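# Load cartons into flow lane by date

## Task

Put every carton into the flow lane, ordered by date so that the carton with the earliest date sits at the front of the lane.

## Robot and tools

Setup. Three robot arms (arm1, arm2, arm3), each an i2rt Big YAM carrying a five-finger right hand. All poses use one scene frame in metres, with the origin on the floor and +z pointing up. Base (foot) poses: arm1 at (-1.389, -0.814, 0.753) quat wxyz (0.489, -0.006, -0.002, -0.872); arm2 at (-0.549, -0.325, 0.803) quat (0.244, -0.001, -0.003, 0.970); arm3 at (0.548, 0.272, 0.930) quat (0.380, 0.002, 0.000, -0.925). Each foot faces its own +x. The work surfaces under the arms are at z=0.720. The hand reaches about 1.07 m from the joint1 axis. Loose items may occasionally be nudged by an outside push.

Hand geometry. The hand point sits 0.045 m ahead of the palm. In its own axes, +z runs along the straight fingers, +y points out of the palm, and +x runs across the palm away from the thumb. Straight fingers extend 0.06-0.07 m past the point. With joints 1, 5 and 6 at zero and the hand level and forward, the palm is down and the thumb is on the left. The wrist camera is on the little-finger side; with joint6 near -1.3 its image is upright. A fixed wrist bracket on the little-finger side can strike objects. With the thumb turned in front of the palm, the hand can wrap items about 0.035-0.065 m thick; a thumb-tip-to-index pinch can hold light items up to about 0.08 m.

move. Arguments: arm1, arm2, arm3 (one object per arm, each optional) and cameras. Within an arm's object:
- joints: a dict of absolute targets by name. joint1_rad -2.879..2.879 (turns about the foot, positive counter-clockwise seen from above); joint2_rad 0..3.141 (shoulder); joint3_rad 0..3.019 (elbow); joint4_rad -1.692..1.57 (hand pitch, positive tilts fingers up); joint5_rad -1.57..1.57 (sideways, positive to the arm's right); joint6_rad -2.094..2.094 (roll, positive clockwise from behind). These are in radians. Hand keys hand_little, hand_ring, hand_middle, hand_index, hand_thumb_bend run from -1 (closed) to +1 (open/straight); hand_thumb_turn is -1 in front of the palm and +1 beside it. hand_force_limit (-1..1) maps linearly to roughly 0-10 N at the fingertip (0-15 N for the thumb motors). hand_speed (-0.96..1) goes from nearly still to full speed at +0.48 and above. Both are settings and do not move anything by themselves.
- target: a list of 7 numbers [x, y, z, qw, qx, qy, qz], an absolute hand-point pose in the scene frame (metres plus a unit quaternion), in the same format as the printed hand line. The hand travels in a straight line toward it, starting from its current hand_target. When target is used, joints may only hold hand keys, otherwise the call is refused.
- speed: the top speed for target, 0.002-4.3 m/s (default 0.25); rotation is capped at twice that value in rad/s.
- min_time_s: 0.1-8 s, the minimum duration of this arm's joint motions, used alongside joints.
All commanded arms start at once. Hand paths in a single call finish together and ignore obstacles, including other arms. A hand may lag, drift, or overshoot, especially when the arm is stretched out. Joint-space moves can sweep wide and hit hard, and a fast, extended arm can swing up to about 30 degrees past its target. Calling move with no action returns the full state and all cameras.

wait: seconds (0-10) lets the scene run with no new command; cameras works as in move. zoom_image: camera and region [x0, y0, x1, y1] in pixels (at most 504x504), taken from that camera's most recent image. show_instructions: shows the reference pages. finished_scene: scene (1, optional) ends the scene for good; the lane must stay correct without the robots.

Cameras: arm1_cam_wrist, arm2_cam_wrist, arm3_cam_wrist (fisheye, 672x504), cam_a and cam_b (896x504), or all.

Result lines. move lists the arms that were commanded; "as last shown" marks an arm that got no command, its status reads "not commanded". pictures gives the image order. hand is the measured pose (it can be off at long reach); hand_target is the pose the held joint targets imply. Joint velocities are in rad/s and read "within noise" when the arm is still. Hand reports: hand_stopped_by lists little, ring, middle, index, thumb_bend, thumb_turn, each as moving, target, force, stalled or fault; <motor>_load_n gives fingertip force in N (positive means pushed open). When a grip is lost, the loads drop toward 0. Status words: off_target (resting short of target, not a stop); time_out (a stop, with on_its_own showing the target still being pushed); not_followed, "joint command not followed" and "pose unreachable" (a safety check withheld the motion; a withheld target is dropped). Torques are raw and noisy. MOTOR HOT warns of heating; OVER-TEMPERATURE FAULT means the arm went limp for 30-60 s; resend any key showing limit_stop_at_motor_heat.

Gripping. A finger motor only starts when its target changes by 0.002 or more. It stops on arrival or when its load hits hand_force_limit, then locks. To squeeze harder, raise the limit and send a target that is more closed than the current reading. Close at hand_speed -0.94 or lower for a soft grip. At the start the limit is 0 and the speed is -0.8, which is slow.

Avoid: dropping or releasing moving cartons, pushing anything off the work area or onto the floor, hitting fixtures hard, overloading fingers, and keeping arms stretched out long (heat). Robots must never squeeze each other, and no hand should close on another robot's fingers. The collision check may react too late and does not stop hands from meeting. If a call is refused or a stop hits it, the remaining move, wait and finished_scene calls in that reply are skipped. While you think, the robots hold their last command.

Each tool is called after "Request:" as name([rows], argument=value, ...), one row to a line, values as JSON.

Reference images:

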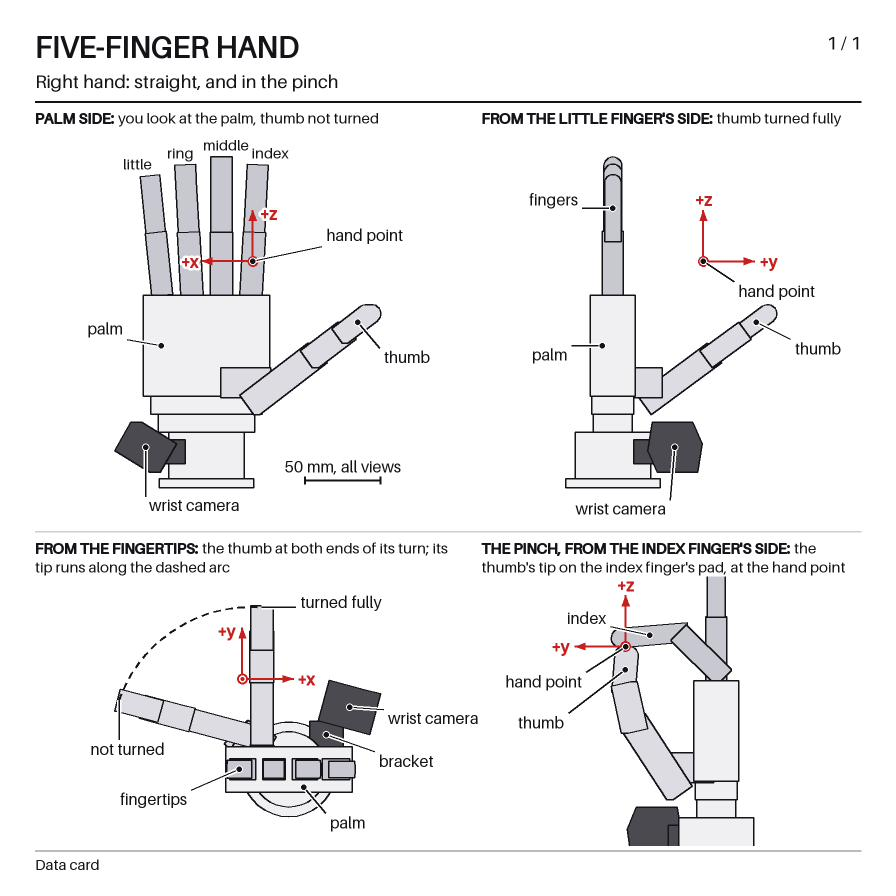

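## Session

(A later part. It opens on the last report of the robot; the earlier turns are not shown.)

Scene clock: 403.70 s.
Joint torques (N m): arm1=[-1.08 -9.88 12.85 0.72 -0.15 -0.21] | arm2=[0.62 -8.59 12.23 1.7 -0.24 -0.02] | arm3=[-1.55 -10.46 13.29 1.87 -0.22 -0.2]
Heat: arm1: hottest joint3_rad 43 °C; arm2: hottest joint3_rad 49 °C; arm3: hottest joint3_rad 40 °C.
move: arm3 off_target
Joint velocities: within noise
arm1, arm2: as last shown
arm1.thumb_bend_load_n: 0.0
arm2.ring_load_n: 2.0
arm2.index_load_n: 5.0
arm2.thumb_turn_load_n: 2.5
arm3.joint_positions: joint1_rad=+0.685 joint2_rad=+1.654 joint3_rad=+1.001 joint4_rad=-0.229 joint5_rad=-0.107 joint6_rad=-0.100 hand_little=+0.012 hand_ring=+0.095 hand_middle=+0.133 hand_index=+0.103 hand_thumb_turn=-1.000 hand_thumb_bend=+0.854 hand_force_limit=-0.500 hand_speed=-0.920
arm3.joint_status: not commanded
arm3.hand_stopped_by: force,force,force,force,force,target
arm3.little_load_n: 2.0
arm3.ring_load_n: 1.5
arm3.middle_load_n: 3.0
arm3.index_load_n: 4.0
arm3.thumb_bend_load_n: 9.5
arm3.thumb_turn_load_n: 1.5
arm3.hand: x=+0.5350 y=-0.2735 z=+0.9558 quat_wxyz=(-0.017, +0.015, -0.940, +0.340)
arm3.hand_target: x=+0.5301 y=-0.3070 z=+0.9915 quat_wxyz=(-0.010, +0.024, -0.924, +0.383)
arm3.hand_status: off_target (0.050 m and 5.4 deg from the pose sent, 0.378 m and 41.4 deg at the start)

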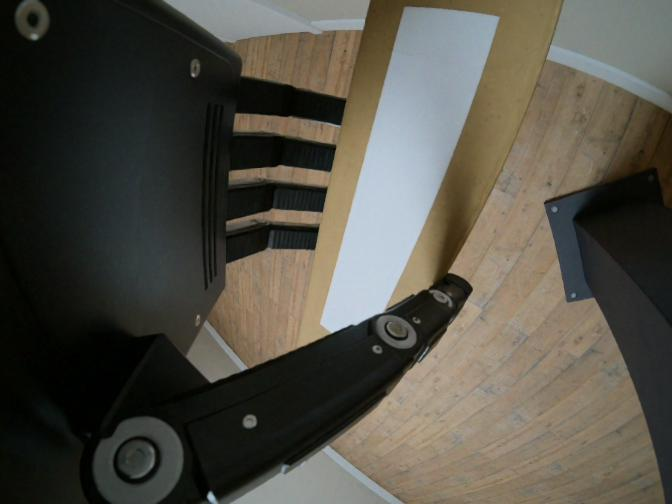

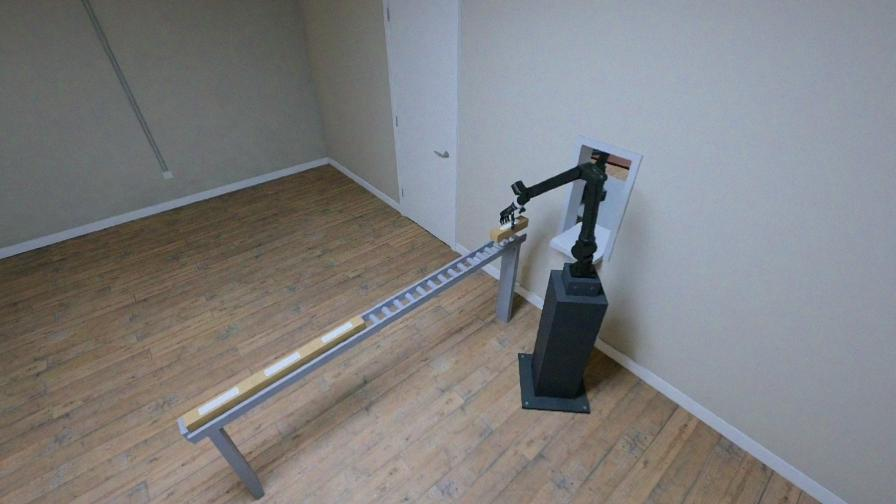

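Request:
move(arm3={"target": [0.53, -0.47, 1.0, -0.01, 0.0242, -0.9236, 0.3826], "speed": 0.2}, cameras=["arm3_cam_wrist", "cam_b"])

Scene clock: 405.93 s.
Joint torques (N m): arm1=[-1.03 -9.88 12.83 0.73 -0.16 -0.21] | arm2=[0.56 -8.59 12.21 1.69 -0.25 -0.02] | arm3=[-0.62 -15.91 14.61 1.1 0.02 0]
Heat: arm1: hottest joint3_rad 43 °C; arm2: hottest joint3_rad 49 °C; arm3: hottest joint3_rad 40 °C.
move: arm3 off_target
Joint velocities: within noise
arm1, arm2: as last shown
arm2.index_load_n: 4.5
arm3.joint_positions: joint1_rad=+0.703 joint2_rad=+2.017 joint3_rad=+1.548 joint4_rad=-0.402 joint5_rad=-0.094 joint6_rad=-0.100 hand_little=+0.012 hand_ring=+0.095 hand_middle=+0.133 hand_index=+0.103 hand_thumb_turn=-1.000 hand_thumb_bend=+0.854 hand_force_limit=-0.500 hand_speed=-0.920
arm3.joint_status: not commanded
arm3.hand_stopped_by: force,force,force,force,force,target
arm3.little_load_n: 2.0
arm3.ring_load_n: 1.5
arm3.middle_load_n: 2.5
arm3.index_load_n: 4.0
arm3.thumb_bend_load_n: 9.5
arm3.thumb_turn_load_n: 1.5
arm3.hand: x=+0.5278 y=-0.4389 z=+0.9566 quat_wxyz=(-0.013, +0.021, -0.938, +0.345)
arm3.hand_target: x=+0.5304 y=-0.4668 z=+1.0010 quat_wxyz=(-0.010, +0.024, -0.923, +0.383)
arm3.hand_status: off_target (0.053 m and 4.7 deg from the pose sent, 0.201 m and 5.4 deg at the start)

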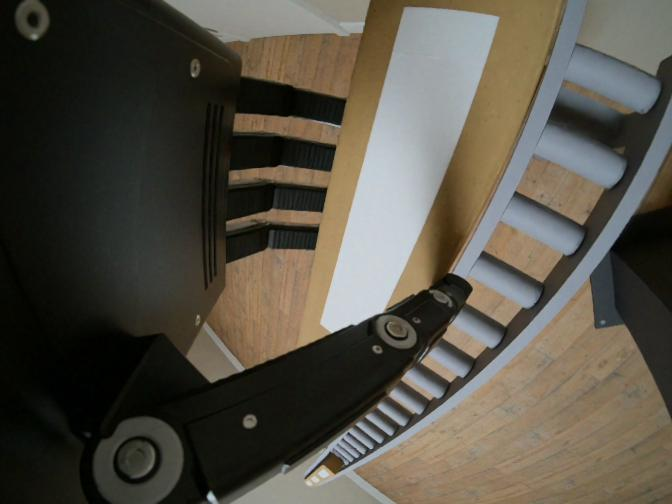

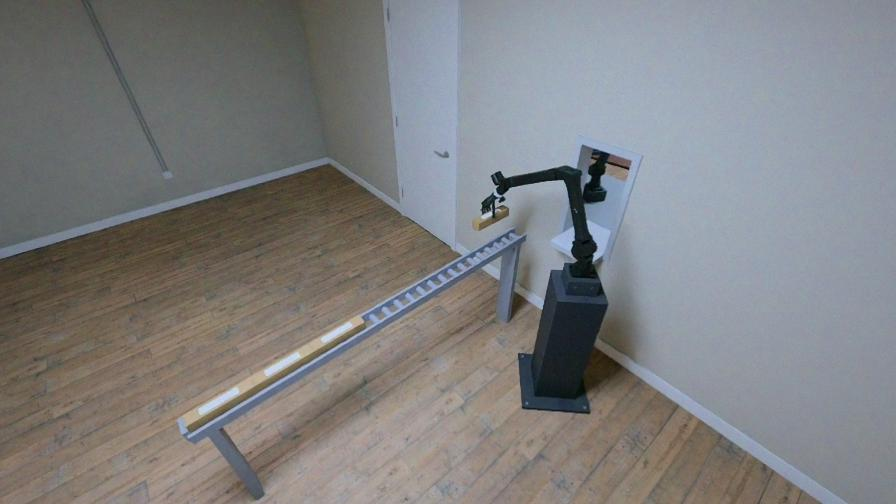

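Request:
zoom_image(camera="arm3_cam_wrist", region=[440, 0, 672, 300])

Scaled by 1.680 from the camera's image (finer frame: 960x720).

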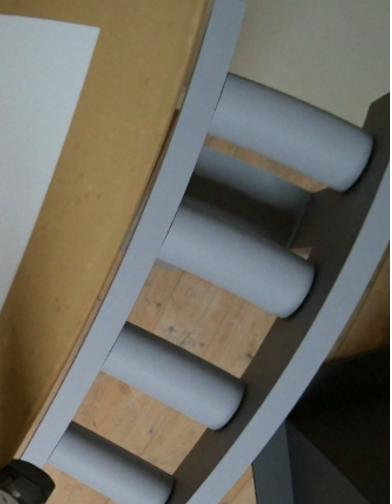

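Request:
zoom_image(camera="cam_b", region=[320, 290, 440, 370])

Request:
zoom_image(camera="cam_b", region=[170, 380, 290, 460])

Request:
zoom_image(camera="arm3_cam_wrist", region=[290, 390, 410, 500])

Scaled by 4.200 from the camera's image (finer frame: 1280x720).

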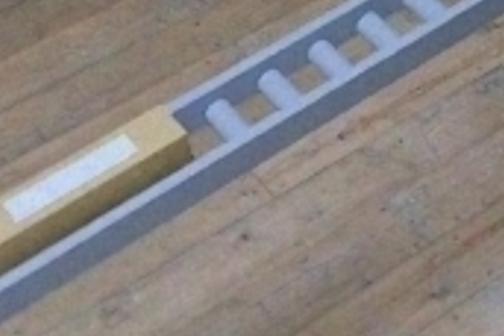

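Scaled by 4.200 from the camera's image (finer frame: 1280x720).

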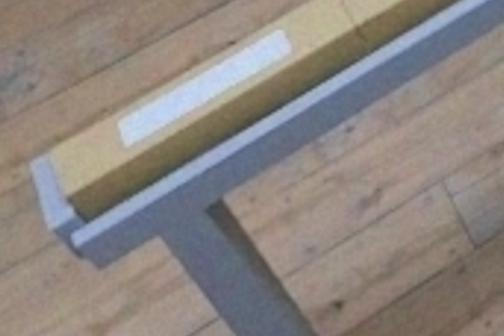

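Scaled by 4.200 from the camera's image (finer frame: 960x720).

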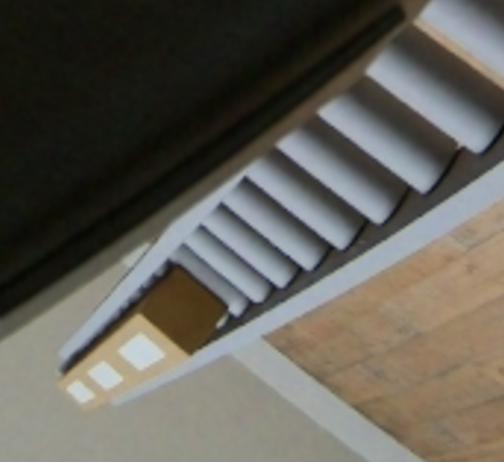

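Request:
move(arm3={"target": [0.53, -0.392, 0.985, -0.0013, 0.0032, -0.9239, 0.3827], "speed": 0.15}, cameras=["arm3_cam_wrist", "cam_b"])

Request:
zoom_image(camera="cam_b", region=[440, 170, 560, 270])

Scene clock: 410.50 s.
Joint torques (N m): arm1=[-1.03 -9.88 12.83 0.73 -0.15 -0.21] | arm2=[0.62 -8.59 12.25 1.7 -0.24 -0.02] | arm3=[-1.08 -15.85 9.13 2.17 0.08 0.14]
Heat: arm1: hottest joint3_rad 43 °C; arm2: hottest joint3_rad 50 °C; arm3: hottest joint3_rad 40 °C.
move: arm3 off_target
Joint velocities: within noise
arm1, arm2: as last shown
arm2.ring_load_n: 1.5
arm2.middle_load_n: 3.0
arm2.thumb_turn_load_n: 3.0
arm3.joint_positions: joint1_rad=+0.703 joint2_rad=+1.882 joint3_rad=+1.306 joint4_rad=-0.292 joint5_rad=-0.066 joint6_rad=-0.087 hand_little=+0.012 hand_ring=+0.095 hand_middle=+0.133 hand_index=+0.103 hand_thumb_turn=-1.000 hand_thumb_bend=+0.854 hand_force_limit=-0.500 hand_speed=-0.920
arm3.joint_status: not commanded
arm3.hand_stopped_by: force,force,force,force,force,target
arm3.little_load_n: 2.0
arm3.ring_load_n: 1.0
arm3.middle_load_n: 2.5
arm3.index_load_n: 4.5
arm3.thumb_bend_load_n: 9.5
arm3.thumb_turn_load_n: 1.5
arm3.hand: x=+0.5289 y=-0.3760 z=+0.9487 quat_wxyz=(-0.002, +0.010, -0.938, +0.345)
arm3.hand_target: x=+0.5302 y=-0.3911 z=+0.9850 quat_wxyz=(-0.002, +0.004, -0.924, +0.382)
arm3.hand_status: off_target (0.040 m and 4.7 deg from the pose sent, 0.055 m and 5.3 deg at the start)

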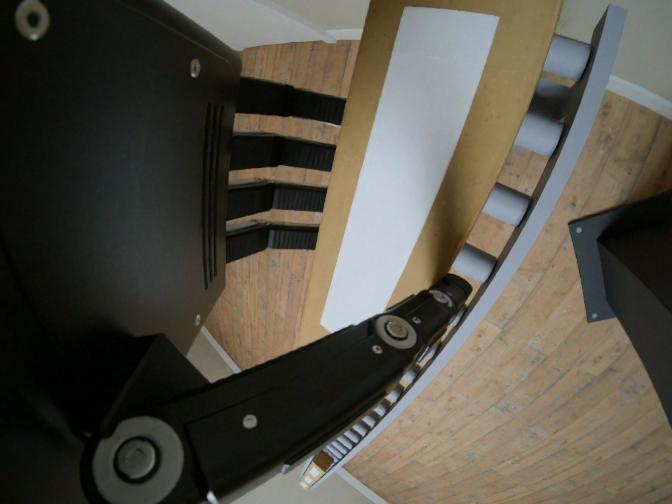

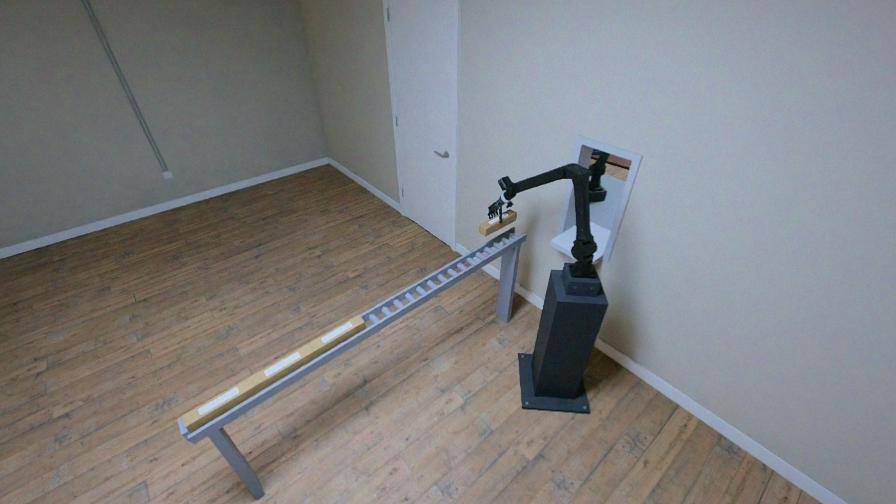

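Scaled by 4.200 from the camera's image (finer frame: 1280x720).

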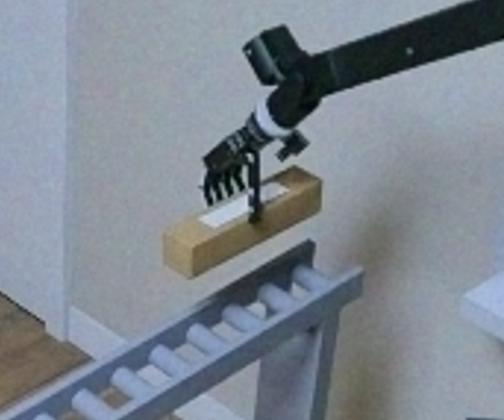

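Request:
zoom_image(camera="arm3_cam_wrist", region=[440, 0, 640, 320])

Scaled by 1.575 from the camera's image (finer frame: 960x720).

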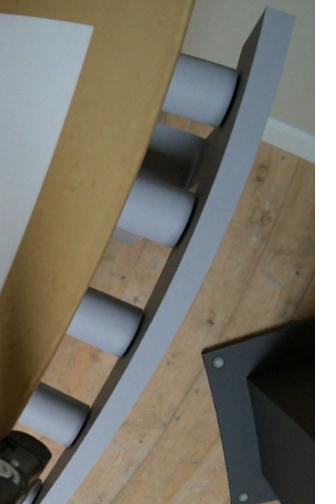

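Request:
move(arm3={"target": [0.53, -0.381, 0.91, 0.006, -0.0145, -0.9237, 0.3826], "speed": 0.1}, cameras=["arm3_cam_wrist", "cam_b"])

Request:
zoom_image(camera="cam_b", region=[440, 180, 560, 280])

Request:
zoom_image(camera="arm3_cam_wrist", region=[400, 0, 640, 320])

Scene clock: 412.83 s.
Joint torques (N m): arm1=[-1.03 -9.88 12.85 0.72 -0.15 -0.21] | arm2=[0.44 -8.64 12.23 1.72 -0.24 -0.02] | arm3=[-0.62 -14.27 8.34 2.26 0.1 0.14]
Heat: arm1: hottest joint3_rad 43 °C; arm2: hottest joint3_rad 50 °C; arm3: hottest joint3_rad 40 °C.
move: arm3 off_target
Joint velocities: within noise
arm1: as last shown
arm2.joint_positions: joint1_rad=+1.418 joint2_rad=+1.180 joint3_rad=+0.628 joint4_rad=-0.313 joint5_rad=-0.077 joint6_rad=-0.077 hand_little=+0.027 hand_ring=+0.088 hand_middle=+0.118 hand_index=+0.089 hand_thumb_turn=-1.000 hand_thumb_bend=+0.845 hand_force_limit=-0.500 hand_speed=-0.920
arm2.joint_status: not commanded
arm2.hand_stopped_by: force,force,force,force,force,target
arm2.little_load_n: 1.5
arm2.ring_load_n: 1.5
arm2.middle_load_n: 3.5
arm2.index_load_n: 5.0
arm2.thumb_bend_load_n: 9.0
arm2.thumb_turn_load_n: 3.0
arm2.hand: x=-0.7526 y=-0.6614 z=+0.8636 quat_wxyz=(-0.087, +0.251, +0.905, -0.332)
arm2.hand_target: x=-0.7649 y=-0.6835 z=+0.9002 quat_wxyz=(-0.099, +0.239, +0.892, -0.370)
arm2.hand_status: not commanded
arm3.joint_positions: joint1_rad=+0.703 joint2_rad=+1.949 joint3_rad=+1.201 joint4_rad=-0.101 joint5_rad=-0.036 joint6_rad=-0.056 hand_little=+0.012 hand_ring=+0.095 hand_middle=+0.133 hand_index=+0.103 hand_thumb_turn=-1.000 hand_thumb_bend=+0.854 hand_force_limit=-0.500 hand_speed=-0.920
arm3.joint_status: not commanded
arm3.hand_stopped_by: force,force,force,force,force,target
arm3.little_load_n: 2.0
arm3.ring_load_n: 1.5
arm3.middle_load_n: 2.5
arm3.index_load_n: 4.0
arm3.thumb_bend_load_n: 9.5
arm3.thumb_turn_load_n: 1.5
arm3.hand: x=+0.5263 y=-0.3632 z=+0.8858 quat_wxyz=(+0.007, -0.009, -0.936, +0.353)
arm3.hand_target: x=+0.5302 y=-0.3802 z=+0.9102 quat_wxyz=(+0.006, -0.014, -0.924, +0.382)
arm3.hand_status: off_target (0.030 m and 3.7 deg from the pose sent, 0.039 m and 5.5 deg at the start)

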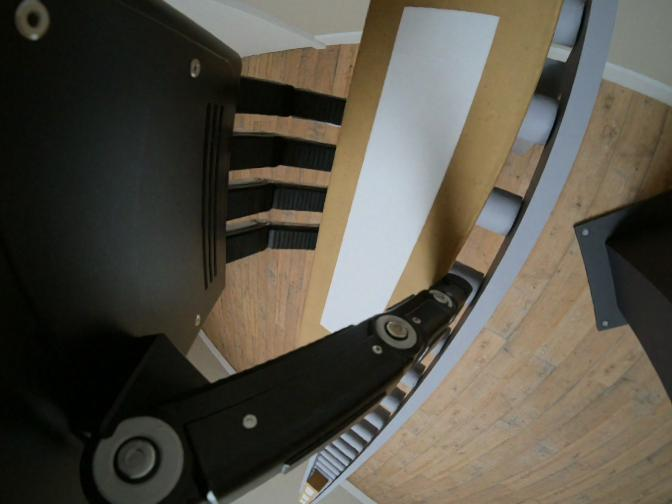

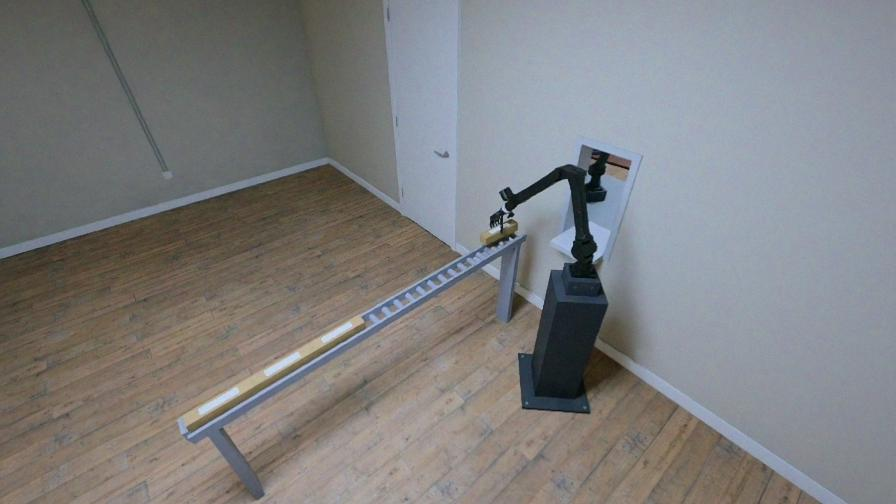

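Scaled by 4.200 from the camera's image (finer frame: 1280x720).

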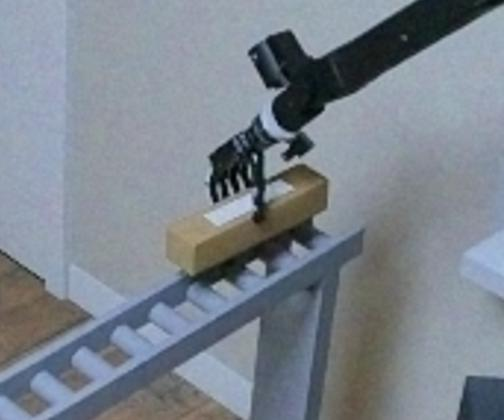

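Scaled by 1.575 from the camera's image (finer frame: 960x720).

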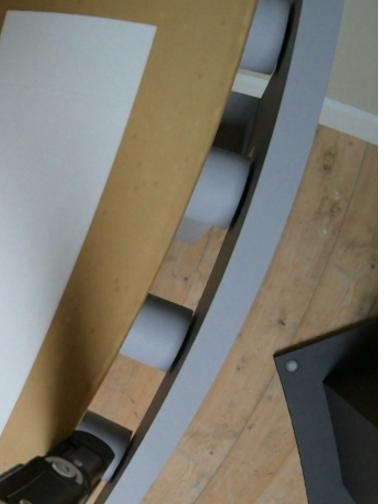

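Request:
move(arm3={"target": [0.53, -0.375, 0.872, -0.0027, 0.0065, -0.9239, 0.3827], "speed": 0.08}, cameras=["arm3_cam_wrist", "cam_b"])

Request:
zoom_image(camera="cam_b", region=[460, 195, 550, 270])

Request:
zoom_image(camera="arm3_cam_wrist", region=[400, 0, 640, 320])

Scene clock: 415.17 s.
Joint torques (N m): arm1=[-1.03 -9.82 12.85 0.73 -0.16 -0.21] | arm2=[0.56 -8.53 12.21 1.7 -0.24 -0.01] | arm3=[-1.44 -14.56 7.71 2.25 -0.24 -0.2]
Heat: arm1: hottest joint3_rad 43 °C; arm2: hottest joint3_rad 50 °C; arm3: hottest joint3_rad 40 °C.
move: arm3 off_target
Joint velocities: within noise
arm1.joint_positions: joint1_rad=-1.666 joint2_rad=+1.250 joint3_rad=+1.820 joint4_rad=-0.617 joint5_rad=-1.102 joint6_rad=-1.581 hand_little=+1.000 hand_ring=+1.000 hand_middle=+1.000 hand_index=+1.000 hand_thumb_turn=+1.000 hand_thumb_bend=+1.000 hand_force_limit=-0.500 hand_speed=+0.200
arm1.joint_status: not commanded
arm1.hand_stopped_by: target,target,target,target,target,target
arm1.little_load_n: 0.0
arm1.ring_load_n: 0.0
arm1.middle_load_n: 0.0
arm1.index_load_n: 0.0
arm1.thumb_bend_load_n: 0.5
arm1.thumb_turn_load_n: 0.5
arm1.hand: x=-1.8734 y=-0.6230 z=+1.4331 quat_wxyz=(+0.682, +0.150, -0.695, +0.172)
arm1.hand_target: x=-1.8697 y=-0.6203 z=+1.4495 quat_wxyz=(+0.689, +0.159, -0.689, +0.159)
arm1.hand_status: not commanded
arm2: as last shown
arm3.joint_positions: joint1_rad=+0.703 joint2_rad=+2.010 joint3_rad=+1.172 joint4_rad=-0.012 joint5_rad=-0.065 joint6_rad=-0.060 hand_little=+0.012 hand_ring=+0.095 hand_middle=+0.133 hand_index=+0.103 hand_thumb_turn=-1.000 hand_thumb_bend=+0.854 hand_force_limit=-0.500 hand_speed=-0.920
arm3.joint_status: not commanded
arm3.hand_stopped_by: force,force,force,force,force,target
arm3.little_load_n: 2.0
arm3.ring_load_n: 1.5
arm3.middle_load_n: 2.5
arm3.index_load_n: 4.5
arm3.thumb_bend_load_n: 9.5
arm3.thumb_turn_load_n: 1.5
arm3.hand: x=+0.5323 y=-0.3579 z=+0.8496 quat_wxyz=(-0.006, -0.002, -0.935, +0.353)
arm3.hand_target: x=+0.5302 y=-0.3744 z=+0.8722 quat_wxyz=(-0.002, +0.007, -0.924, +0.382)
arm3.hand_status: off_target (0.028 m and 3.8 deg from the pose sent, 0.019 m and 4.2 deg at the start)

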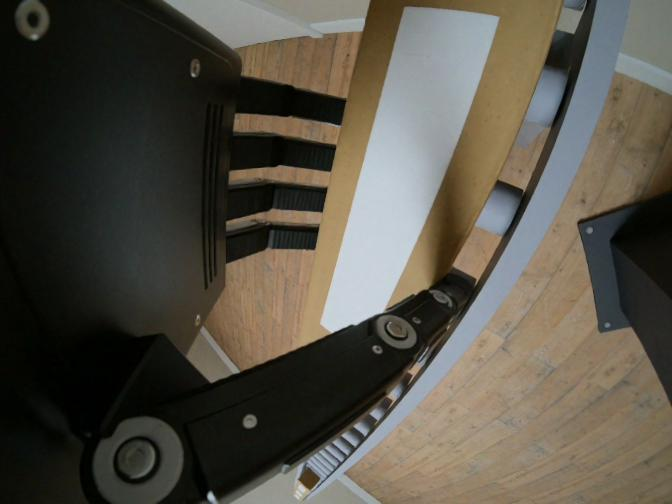

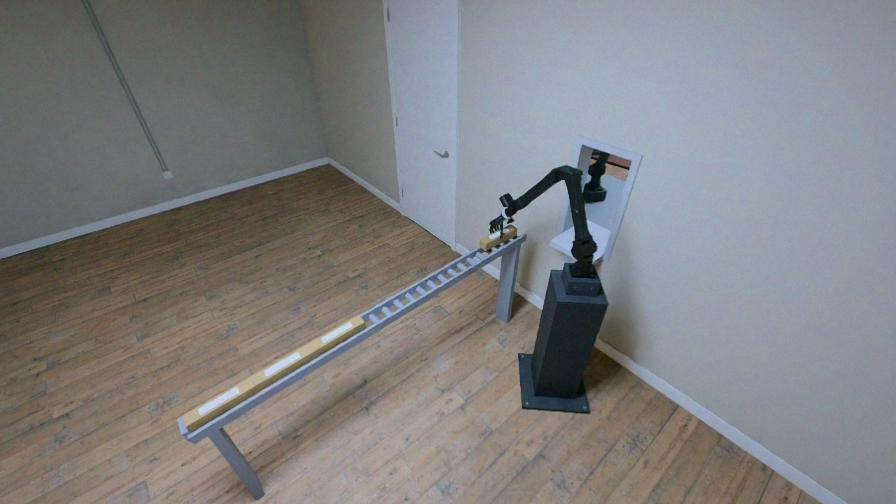

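Scaled by 5.600 from the camera's image (finer frame: 1280x720).

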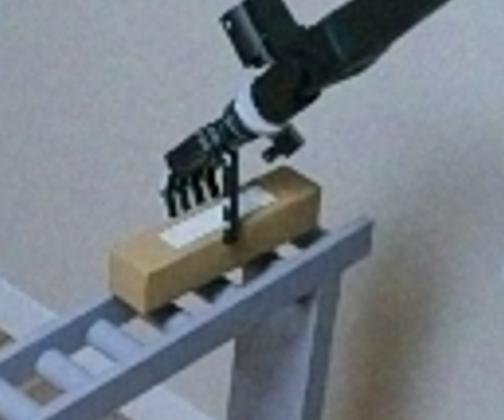

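Scaled by 1.575 from the camera's image (finer frame: 960x720).

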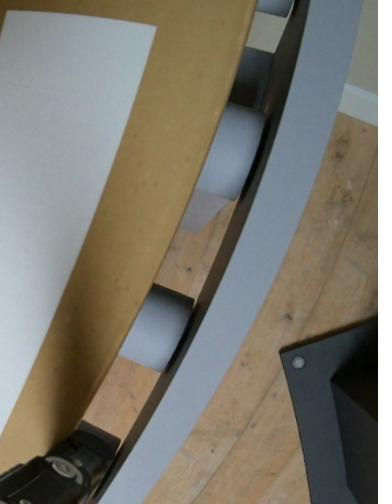

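Request:
zoom_image(camera="cam_b", region=[470, 225, 530, 270])

Scaled by 8.400 from the camera's image (finer frame: 1280x720).

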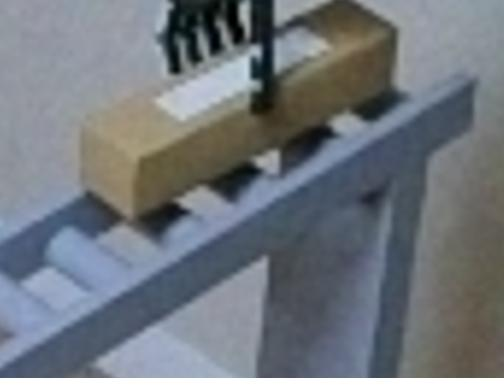

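Request:
move(arm3={"target": [0.53, -0.371, 0.84, -0.0027, 0.0065, -0.9239, 0.3827], "speed": 0.06}, cameras=["arm3_cam_wrist", "cam_b"])

Request:
zoom_image(camera="cam_b", region=[470, 225, 530, 270])

Request:
zoom_image(camera="arm3_cam_wrist", region=[400, 0, 640, 320])

Scene clock: 417.53 s.
Joint torques (N m): arm1=[-1.08 -9.82 12.83 0.72 -0.16 -0.21] | arm2=[0.56 -8.59 12.21 1.69 -0.24 -0.01] | arm3=[-1.49 -12.28 6.99 2.51 -0.14 -0.18]
Heat: arm1: hottest joint3_rad 43 °C; arm2: hottest joint3_rad 50 °C; arm3: hottest joint3_rad 40 °C.
move: arm3 off_target
Joint velocities: within noise
arm1, arm2: as last shown
arm1.thumb_bend_load_n: 0.0
arm1.thumb_turn_load_n: 0.0
arm2.little_load_n: 2.0
arm2.index_load_n: 4.5
arm3.joint_positions: joint1_rad=+0.702 joint2_rad=+2.036 joint3_rad=+1.159 joint4_rad=+0.056 joint5_rad=-0.068 joint6_rad=-0.060 hand_little=+0.012 hand_ring=+0.094 hand_middle=+0.132 hand_index=+0.103 hand_thumb_turn=-1.000 hand_thumb_bend=+0.855 hand_force_limit=-0.500 hand_speed=-0.920
arm3.joint_status: not commanded
arm3.hand_stopped_by: force,force,force,force,force,target
arm3.little_load_n: 0.5
arm3.ring_load_n: 0.0
arm3.middle_load_n: 0.5
arm3.index_load_n: 2.0
arm3.thumb_bend_load_n: 11.5
arm3.thumb_turn_load_n: 1.5
arm3.hand: x=+0.5323 y=-0.3619 z=+0.8383 quat_wxyz=(-0.006, -0.001, -0.930, +0.367)
arm3.hand_target: x=+0.5300 y=-0.3708 z=+0.8402 quat_wxyz=(-0.003, +0.006, -0.924, +0.382)
arm3.hand_status: off_target (0.009 m and 2.1 deg from the pose sent, 0.016 m and 3.8 deg at the start)

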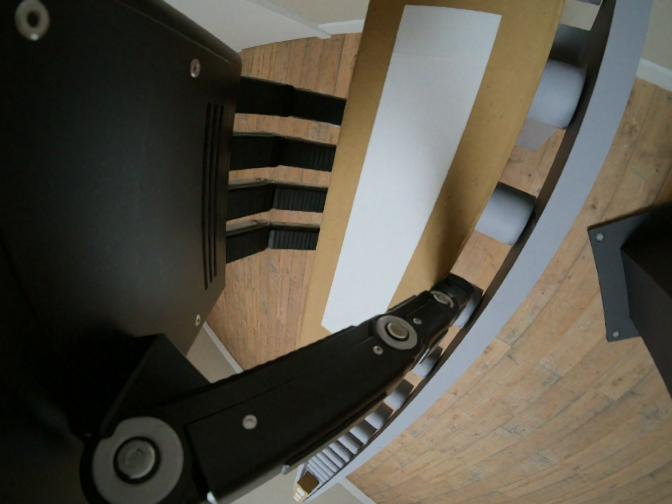

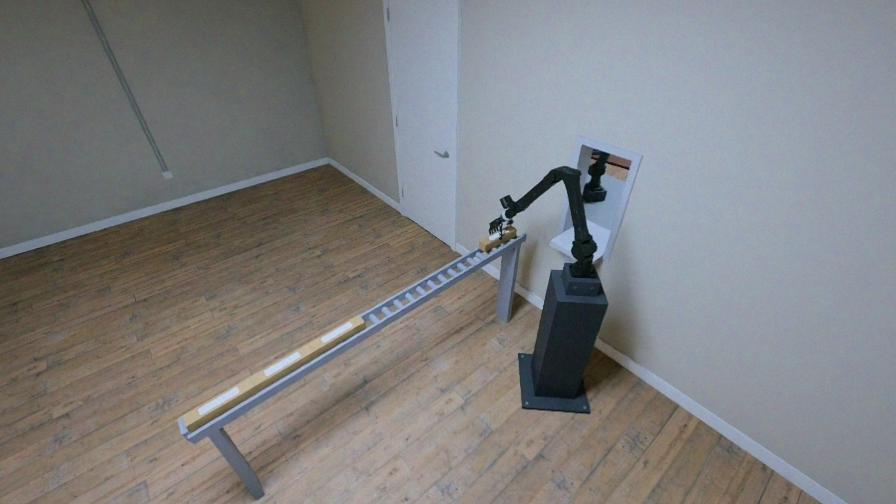

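Scaled by 8.400 from the camera's image (finer frame: 1280x720).

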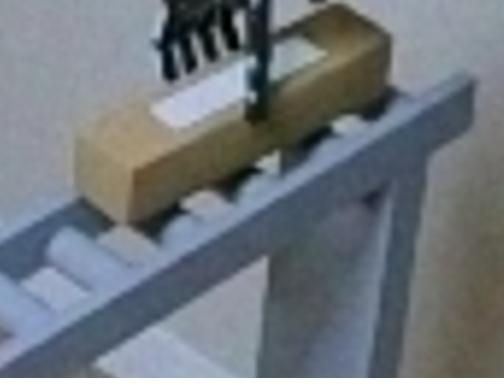

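Scaled by 1.575 from the camera's image (finer frame: 960x720).

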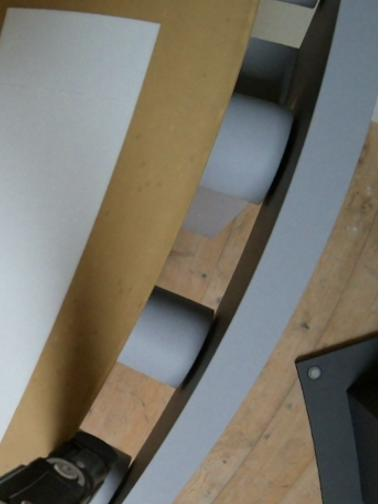

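Request:
move(arm3={"target": [0.53, -0.364, 0.87, -0.0027, 0.0065, -0.9239, 0.3827], "speed": 0.06}, cameras=["cam_b"])

Request:
zoom_image(camera="cam_b", region=[470, 225, 530, 270])

Request:
move(arm3={"target": [0.53, -0.358, 0.84, -0.0027, 0.0065, -0.9239, 0.3827], "speed": 0.06}, cameras=["arm3_cam_wrist", "cam_b"])

Request:
zoom_image(camera="cam_b", region=[470, 225, 530, 270])

Request:
zoom_image(camera="arm3_cam_wrist", region=[400, 0, 640, 320])

Scene clock: 421.07 s.
Joint torques (N m): arm1=[-1.03 -9.88 12.83 0.72 -0.15 -0.21] | arm2=[0.5 -8.64 12.22 1.69 -0.24 -0.02] | arm3=[-1.49 -15.74 7.13 1.25 -0.17 -0.19]
Heat: arm1: hottest joint3_rad 43 °C; arm2: hottest joint3_rad 50 °C; arm3: hottest joint3_rad 40 °C.
move: arm3 off_target
Joint velocities: within noise
arm1, arm2: as last shown
arm2.index_load_n: 5.0
arm2.thumb_turn_load_n: 2.5
arm3.joint_positions: joint1_rad=+0.702 joint2_rad=+2.018 joint3_rad=+1.139 joint4_rad=+0.040 joint5_rad=-0.068 joint6_rad=-0.061 hand_little=+0.012 hand_ring=+0.094 hand_middle=+0.132 hand_index=+0.103 hand_thumb_turn=-1.000 hand_thumb_bend=+0.855 hand_force_limit=-0.500 hand_speed=-0.920
arm3.joint_status: not commanded
arm3.hand_stopped_by: force,force,force,force,force,target
arm3.little_load_n: 2.0
arm3.ring_load_n: 1.5
arm3.middle_load_n: 2.5
arm3.index_load_n: 4.0
arm3.thumb_bend_load_n: 9.5
arm3.thumb_turn_load_n: 1.5
arm3.hand: x=+0.5332 y=-0.3511 z=+0.8390 quat_wxyz=(-0.007, -0.001, -0.934, +0.358)
arm3.hand_target: x=+0.5301 y=-0.3638 z=+0.8695 quat_wxyz=(-0.003, +0.006, -0.924, +0.383)
arm3.hand_status: off_target (0.034 m and 3.1 deg from the pose sent, 0.032 m and 2.1 deg at the start)

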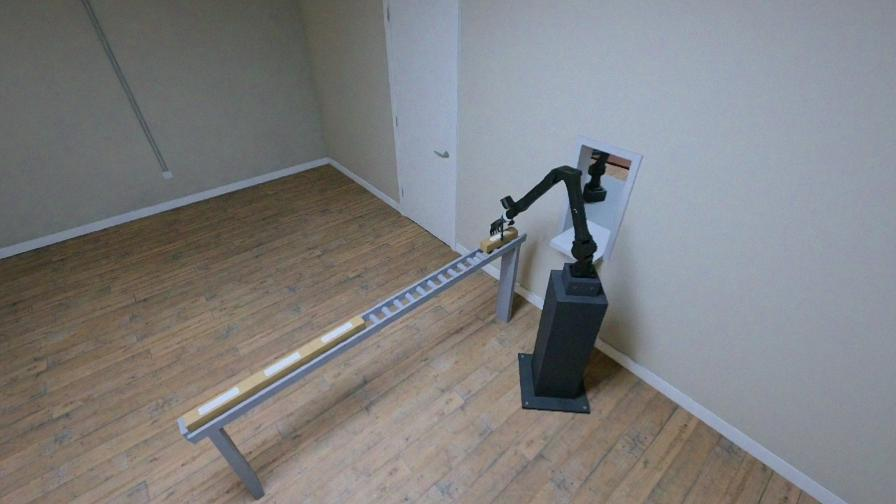

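Scaled by 8.400 from the camera's image (finer frame: 1280x720).

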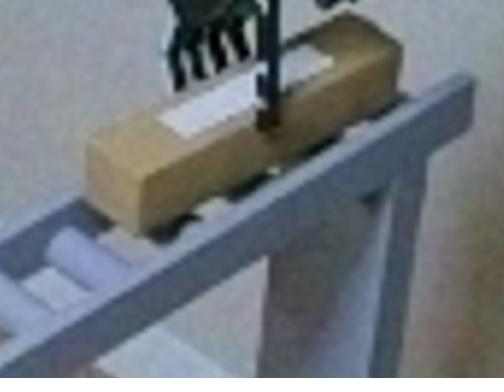

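Scene clock: 422.23 s.
Joint torques (N m): arm1=[-1.03 -9.82 12.85 0.73 -0.16 -0.21] | arm2=[0.44 -8.59 12.23 1.72 -0.24 -0.01] | arm3=[-1.73 -13.63 6.83 2.28 -0.21 -0.19]
Heat: arm1: hottest joint3_rad 43 °C; arm2: hottest joint3_rad 50 °C; arm3: hottest joint3_rad 40 °C.
move: arm3 off_target
Joint velocities: within noise
arm1, arm2: as last shown
arm2.little_load_n: 1.5
arm2.middle_load_n: 3.0
arm2.index_load_n: 4.5
arm2.thumb_turn_load_n: 3.0
arm3.joint_positions: joint1_rad=+0.702 joint2_rad=+2.038 joint3_rad=+1.114 joint4_rad=+0.084 joint5_rad=-0.068 joint6_rad=-0.062 hand_little=+0.012 hand_ring=+0.094 hand_middle=+0.132 hand_index=+0.103 hand_thumb_turn=-1.000 hand_thumb_bend=+0.855 hand_force_limit=-0.500 hand_speed=-0.920
arm3.joint_status: not commanded
arm3.hand_stopped_by: force,force,force,force,force,target
arm3.little_load_n: 1.5
arm3.ring_load_n: 1.0
arm3.middle_load_n: 2.5
arm3.index_load_n: 4.0
arm3.thumb_bend_load_n: 9.5
arm3.thumb_turn_load_n: 1.5
arm3.hand: x=+0.5338 y=-0.3438 z=+0.8239 quat_wxyz=(-0.006, +0.000, -0.934, +0.358)
arm3.hand_target: x=+0.5300 y=-0.3577 z=+0.8404 quat_wxyz=(-0.003, +0.006, -0.924, +0.383)
arm3.hand_status: off_target (0.022 m and 3.1 deg from the pose sent, 0.008 m and 3.2 deg at the start)

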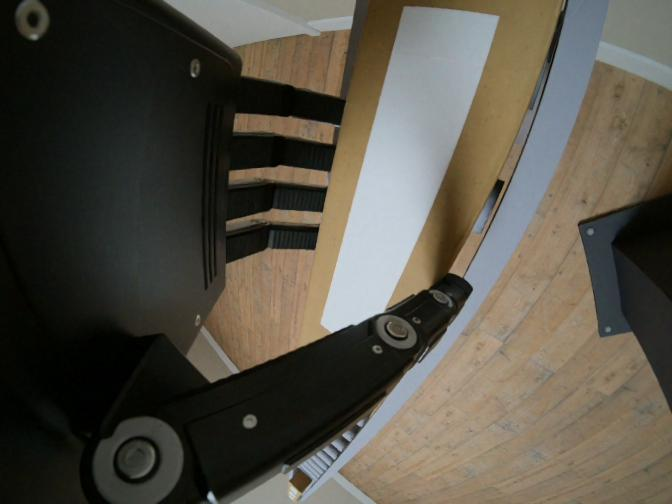

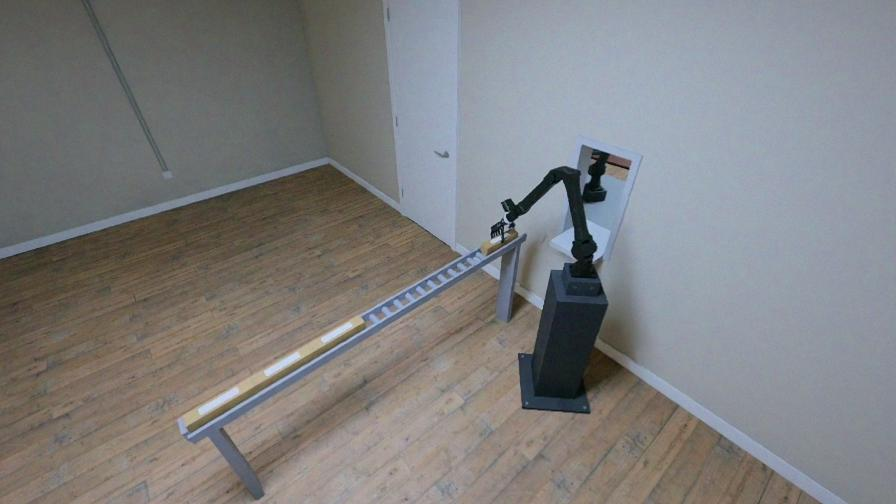

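Scaled by 8.400 from the camera's image (finer frame: 1280x720).

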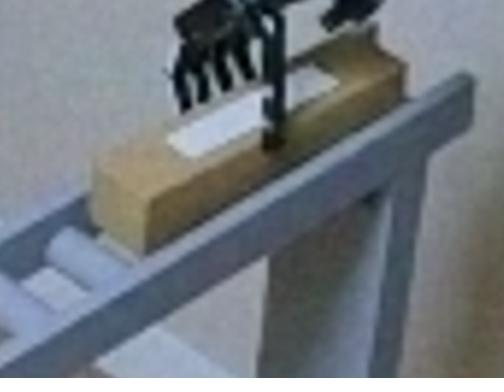

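Scaled by 1.575 from the camera's image (finer frame: 960x720).

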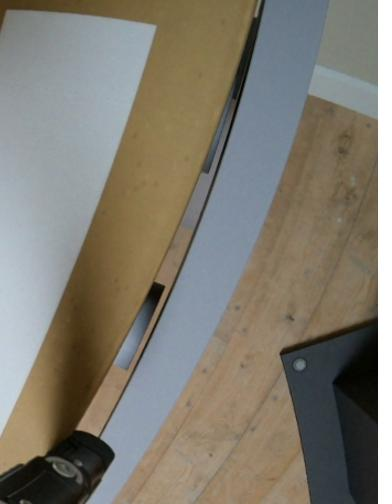

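Request:
move(arm3={"target": [0.53, -0.363, 0.825, -0.0027, 0.0065, -0.9239, 0.3827], "speed": 0.05})

Request:
move(arm3={"target": [0.53, -0.362, 0.805, -0.0027, 0.0065, -0.9239, 0.3827], "speed": 0.05}, cameras=["arm3_cam_wrist", "cam_b"])

Request:
zoom_image(camera="cam_b", region=[470, 225, 530, 270])

Request:
zoom_image(camera="arm3_cam_wrist", region=[400, 0, 640, 320])

Scene clock: 423.57 s.
Joint torques (N m): arm1=[-1.03 -9.88 12.83 0.72 -0.16 -0.21] | arm2=[0.56 -8.64 12.25 1.7 -0.24 -0.01] | arm3=[-1.55 -11.69 8.1 2.5 -0.15 -0.17]
Heat: arm1: hottest joint3_rad 43 °C; arm2: hottest joint3_rad 51 °C; arm3: hottest joint3_rad 40 °C.
move: arm3 off_target
Joint velocities: within noise
arm1, arm2: as last shown
arm2.little_load_n: 2.0
arm2.middle_load_n: 3.5
arm3.joint_positions: joint1_rad=+0.702 joint2_rad=+2.049 joint3_rad=+1.114 joint4_rad=+0.101 joint5_rad=-0.069 joint6_rad=-0.064 hand_little=+0.012 hand_ring=+0.094 hand_middle=+0.132 hand_index=+0.103 hand_thumb_turn=-1.000 hand_thumb_bend=+0.855 hand_force_limit=-0.500 hand_speed=-0.920
arm3.joint_status: not commanded
arm3.hand_stopped_by: force,force,force,force,force,target
arm3.little_load_n: 0.5
arm3.ring_load_n: 0.5
arm3.middle_load_n: 2.0
arm3.index_load_n: 3.5
arm3.thumb_bend_load_n: 9.5
arm3.thumb_turn_load_n: 2.0
arm3.hand: x=+0.5338 y=-0.3452 z=+0.8196 quat_wxyz=(-0.006, +0.001, -0.932, +0.361)
arm3.hand_target: x=+0.5300 y=-0.3624 z=+0.8255 quat_wxyz=(-0.003, +0.006, -0.924, +0.382)
arm3.hand_status: off_target (0.019 m and 2.8 deg from the pose sent, 0.020 m and 3.1 deg at the start)
pictures: none

Scene clock: 424.60 s.
Joint torques (N m): arm1=[-1.03 -9.88 12.85 0.72 -0.16 -0.21] | arm2=[0.62 -8.47 12.21 1.7 -0.24 -0.01] | arm3=[-1.61 -9.64 7.87 2.63 0.11 -0.17]
Heat: arm1: hottest joint3_rad 43 °C; arm2: hottest joint3_rad 51 °C; arm3: hottest joint3_rad 40 °C.
move: arm3 off_target
Joint velocities: within noise
arm1, arm2: as last shown
arm2.little_load_n: 1.5
arm2.thumb_turn_load_n: 2.5
arm3.joint_positions: joint1_rad=+0.702 joint2_rad=+2.060 joint3_rad=+1.114 joint4_rad=+0.144 joint5_rad=-0.076 joint6_rad=-0.064 hand_little=+0.012 hand_ring=+0.094 hand_middle=+0.132 hand_index=+0.103 hand_thumb_turn=-1.000 hand_thumb_bend=+0.855 hand_force_limit=-0.500 hand_speed=-0.920
arm3.joint_status: not commanded
arm3.hand_stopped_by: force,force,force,force,force,target
arm3.little_load_n: 0.0
arm3.ring_load_n: 0.0
arm3.middle_load_n: 0.0
arm3.index_load_n: 1.5
arm3.thumb_bend_load_n: 10.5
arm3.thumb_turn_load_n: 2.0
arm3.hand: x=+0.5344 y=-0.3526 z=+0.8192 quat_wxyz=(-0.008, +0.002, -0.927, +0.376)
arm3.hand_target: x=+0.5300 y=-0.3611 z=+0.8056 quat_wxyz=(-0.003, +0.006, -0.924, +0.383)
arm3.hand_status: off_target (0.018 m and 1.1 deg from the pose sent, 0.023 m and 2.8 deg at the start)

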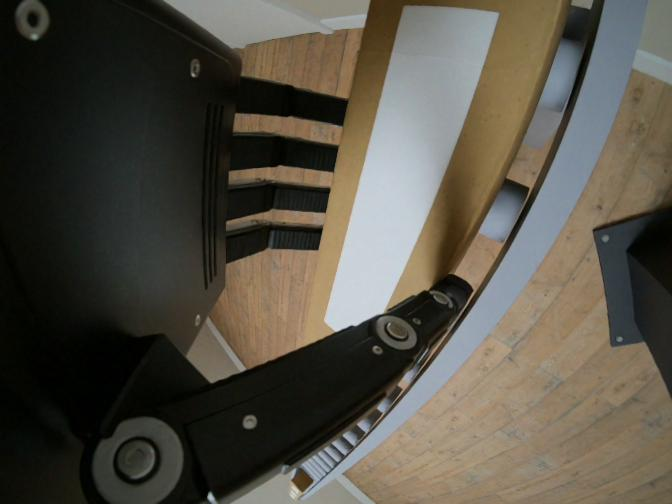

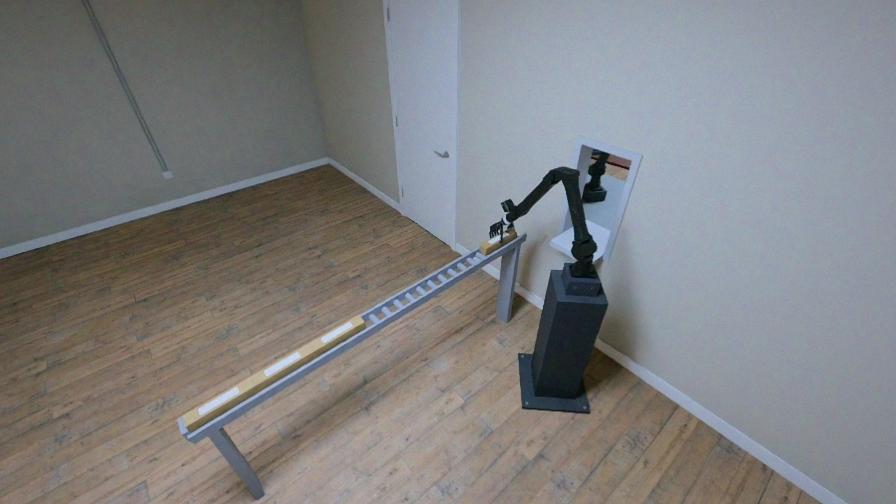

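Scaled by 8.400 from the camera's image (finer frame: 1280x720).

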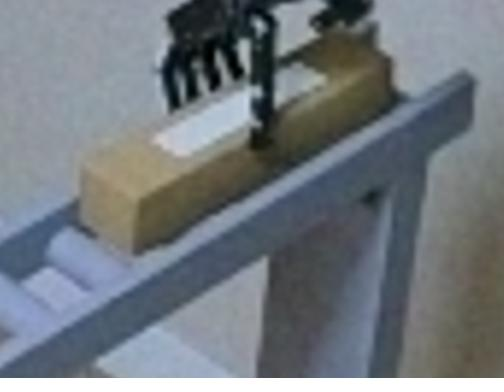

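Scaled by 1.575 from the camera's image (finer frame: 960x720).

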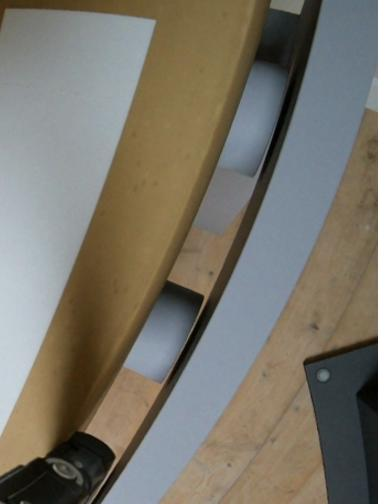

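Request:
move(arm3={"target": [0.69, -0.361, 0.815, -0.0027, 0.0065, -0.9239, 0.3827], "speed": 0.08}, cameras=["arm3_cam_wrist", "cam_b"])

Request:
zoom_image(camera="cam_b", region=[440, 225, 530, 290])

Scene clock: 428.63 s.
Joint torques (N m): arm1=[-1.03 -9.82 12.85 0.73 -0.16 -0.21] | arm2=[0.5 -8.59 12.22 1.65 -0.24 -0.02] | arm3=[-1.03 -11.81 8.54 0.8 0.26 0.04]
Heat: arm1: hottest joint3_rad 43 °C; arm2: hottest joint3_rad 51 °C; arm3: hottest joint3_rad 40 °C.
move: arm3 done
Joint velocities: within noise
arm1, arm2: as last shown
arm2.little_load_n: 2.0
arm2.index_load_n: 5.0
arm3.joint_positions: joint1_rad=+0.991 joint2_rad=+2.081 joint3_rad=+1.134 joint4_rad=+0.154 joint5_rad=+0.131 joint6_rad=+0.123 hand_little=+0.012 hand_ring=+0.094 hand_middle=+0.132 hand_index=+0.103 hand_thumb_turn=-1.000 hand_thumb_bend=+0.855 hand_force_limit=-0.500 hand_speed=-0.920
arm3.joint_status: not commanded
arm3.hand_stopped_by: force,force,force,force,force,target
arm3.little_load_n: 1.0
arm3.ring_load_n: 0.0
arm3.middle_load_n: 2.0
arm3.index_load_n: 4.0
arm3.thumb_bend_load_n: 7.0
arm3.thumb_turn_load_n: 1.5
arm3.hand: x=+0.6876 y=-0.3525 z=+0.8154 quat_wxyz=(-0.003, +0.011, -0.924, +0.383)
arm3.hand_target: x=+0.6899 y=-0.3608 z=+0.8151 quat_wxyz=(-0.003, +0.006, -0.924, +0.383)
arm3.hand_status: done (0.009 m and 0.5 deg from the pose sent, 0.156 m and 1.1 deg at the start)

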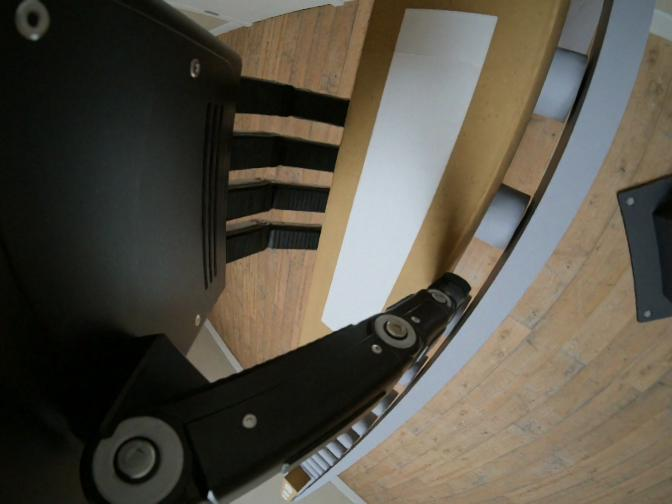

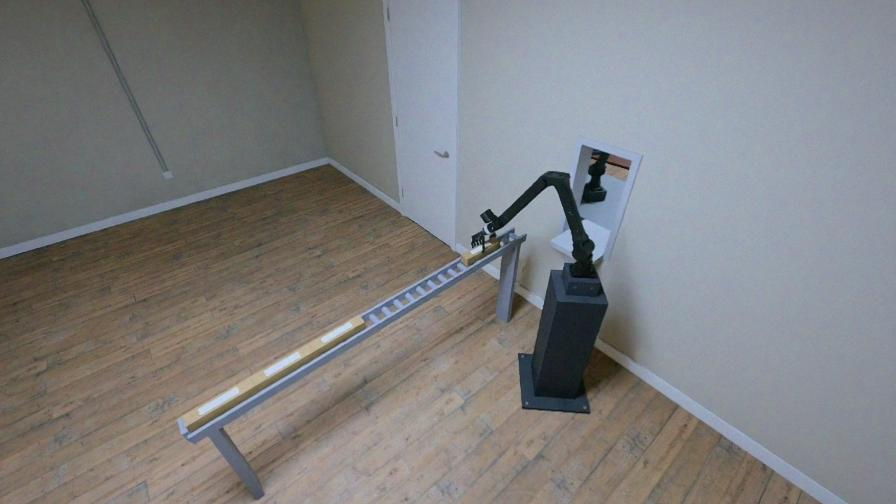

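Scaled by 5.600 from the camera's image (finer frame: 1280x720).

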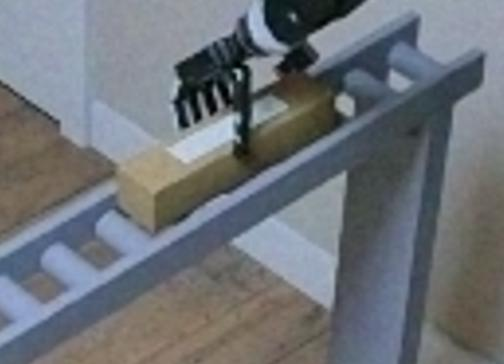

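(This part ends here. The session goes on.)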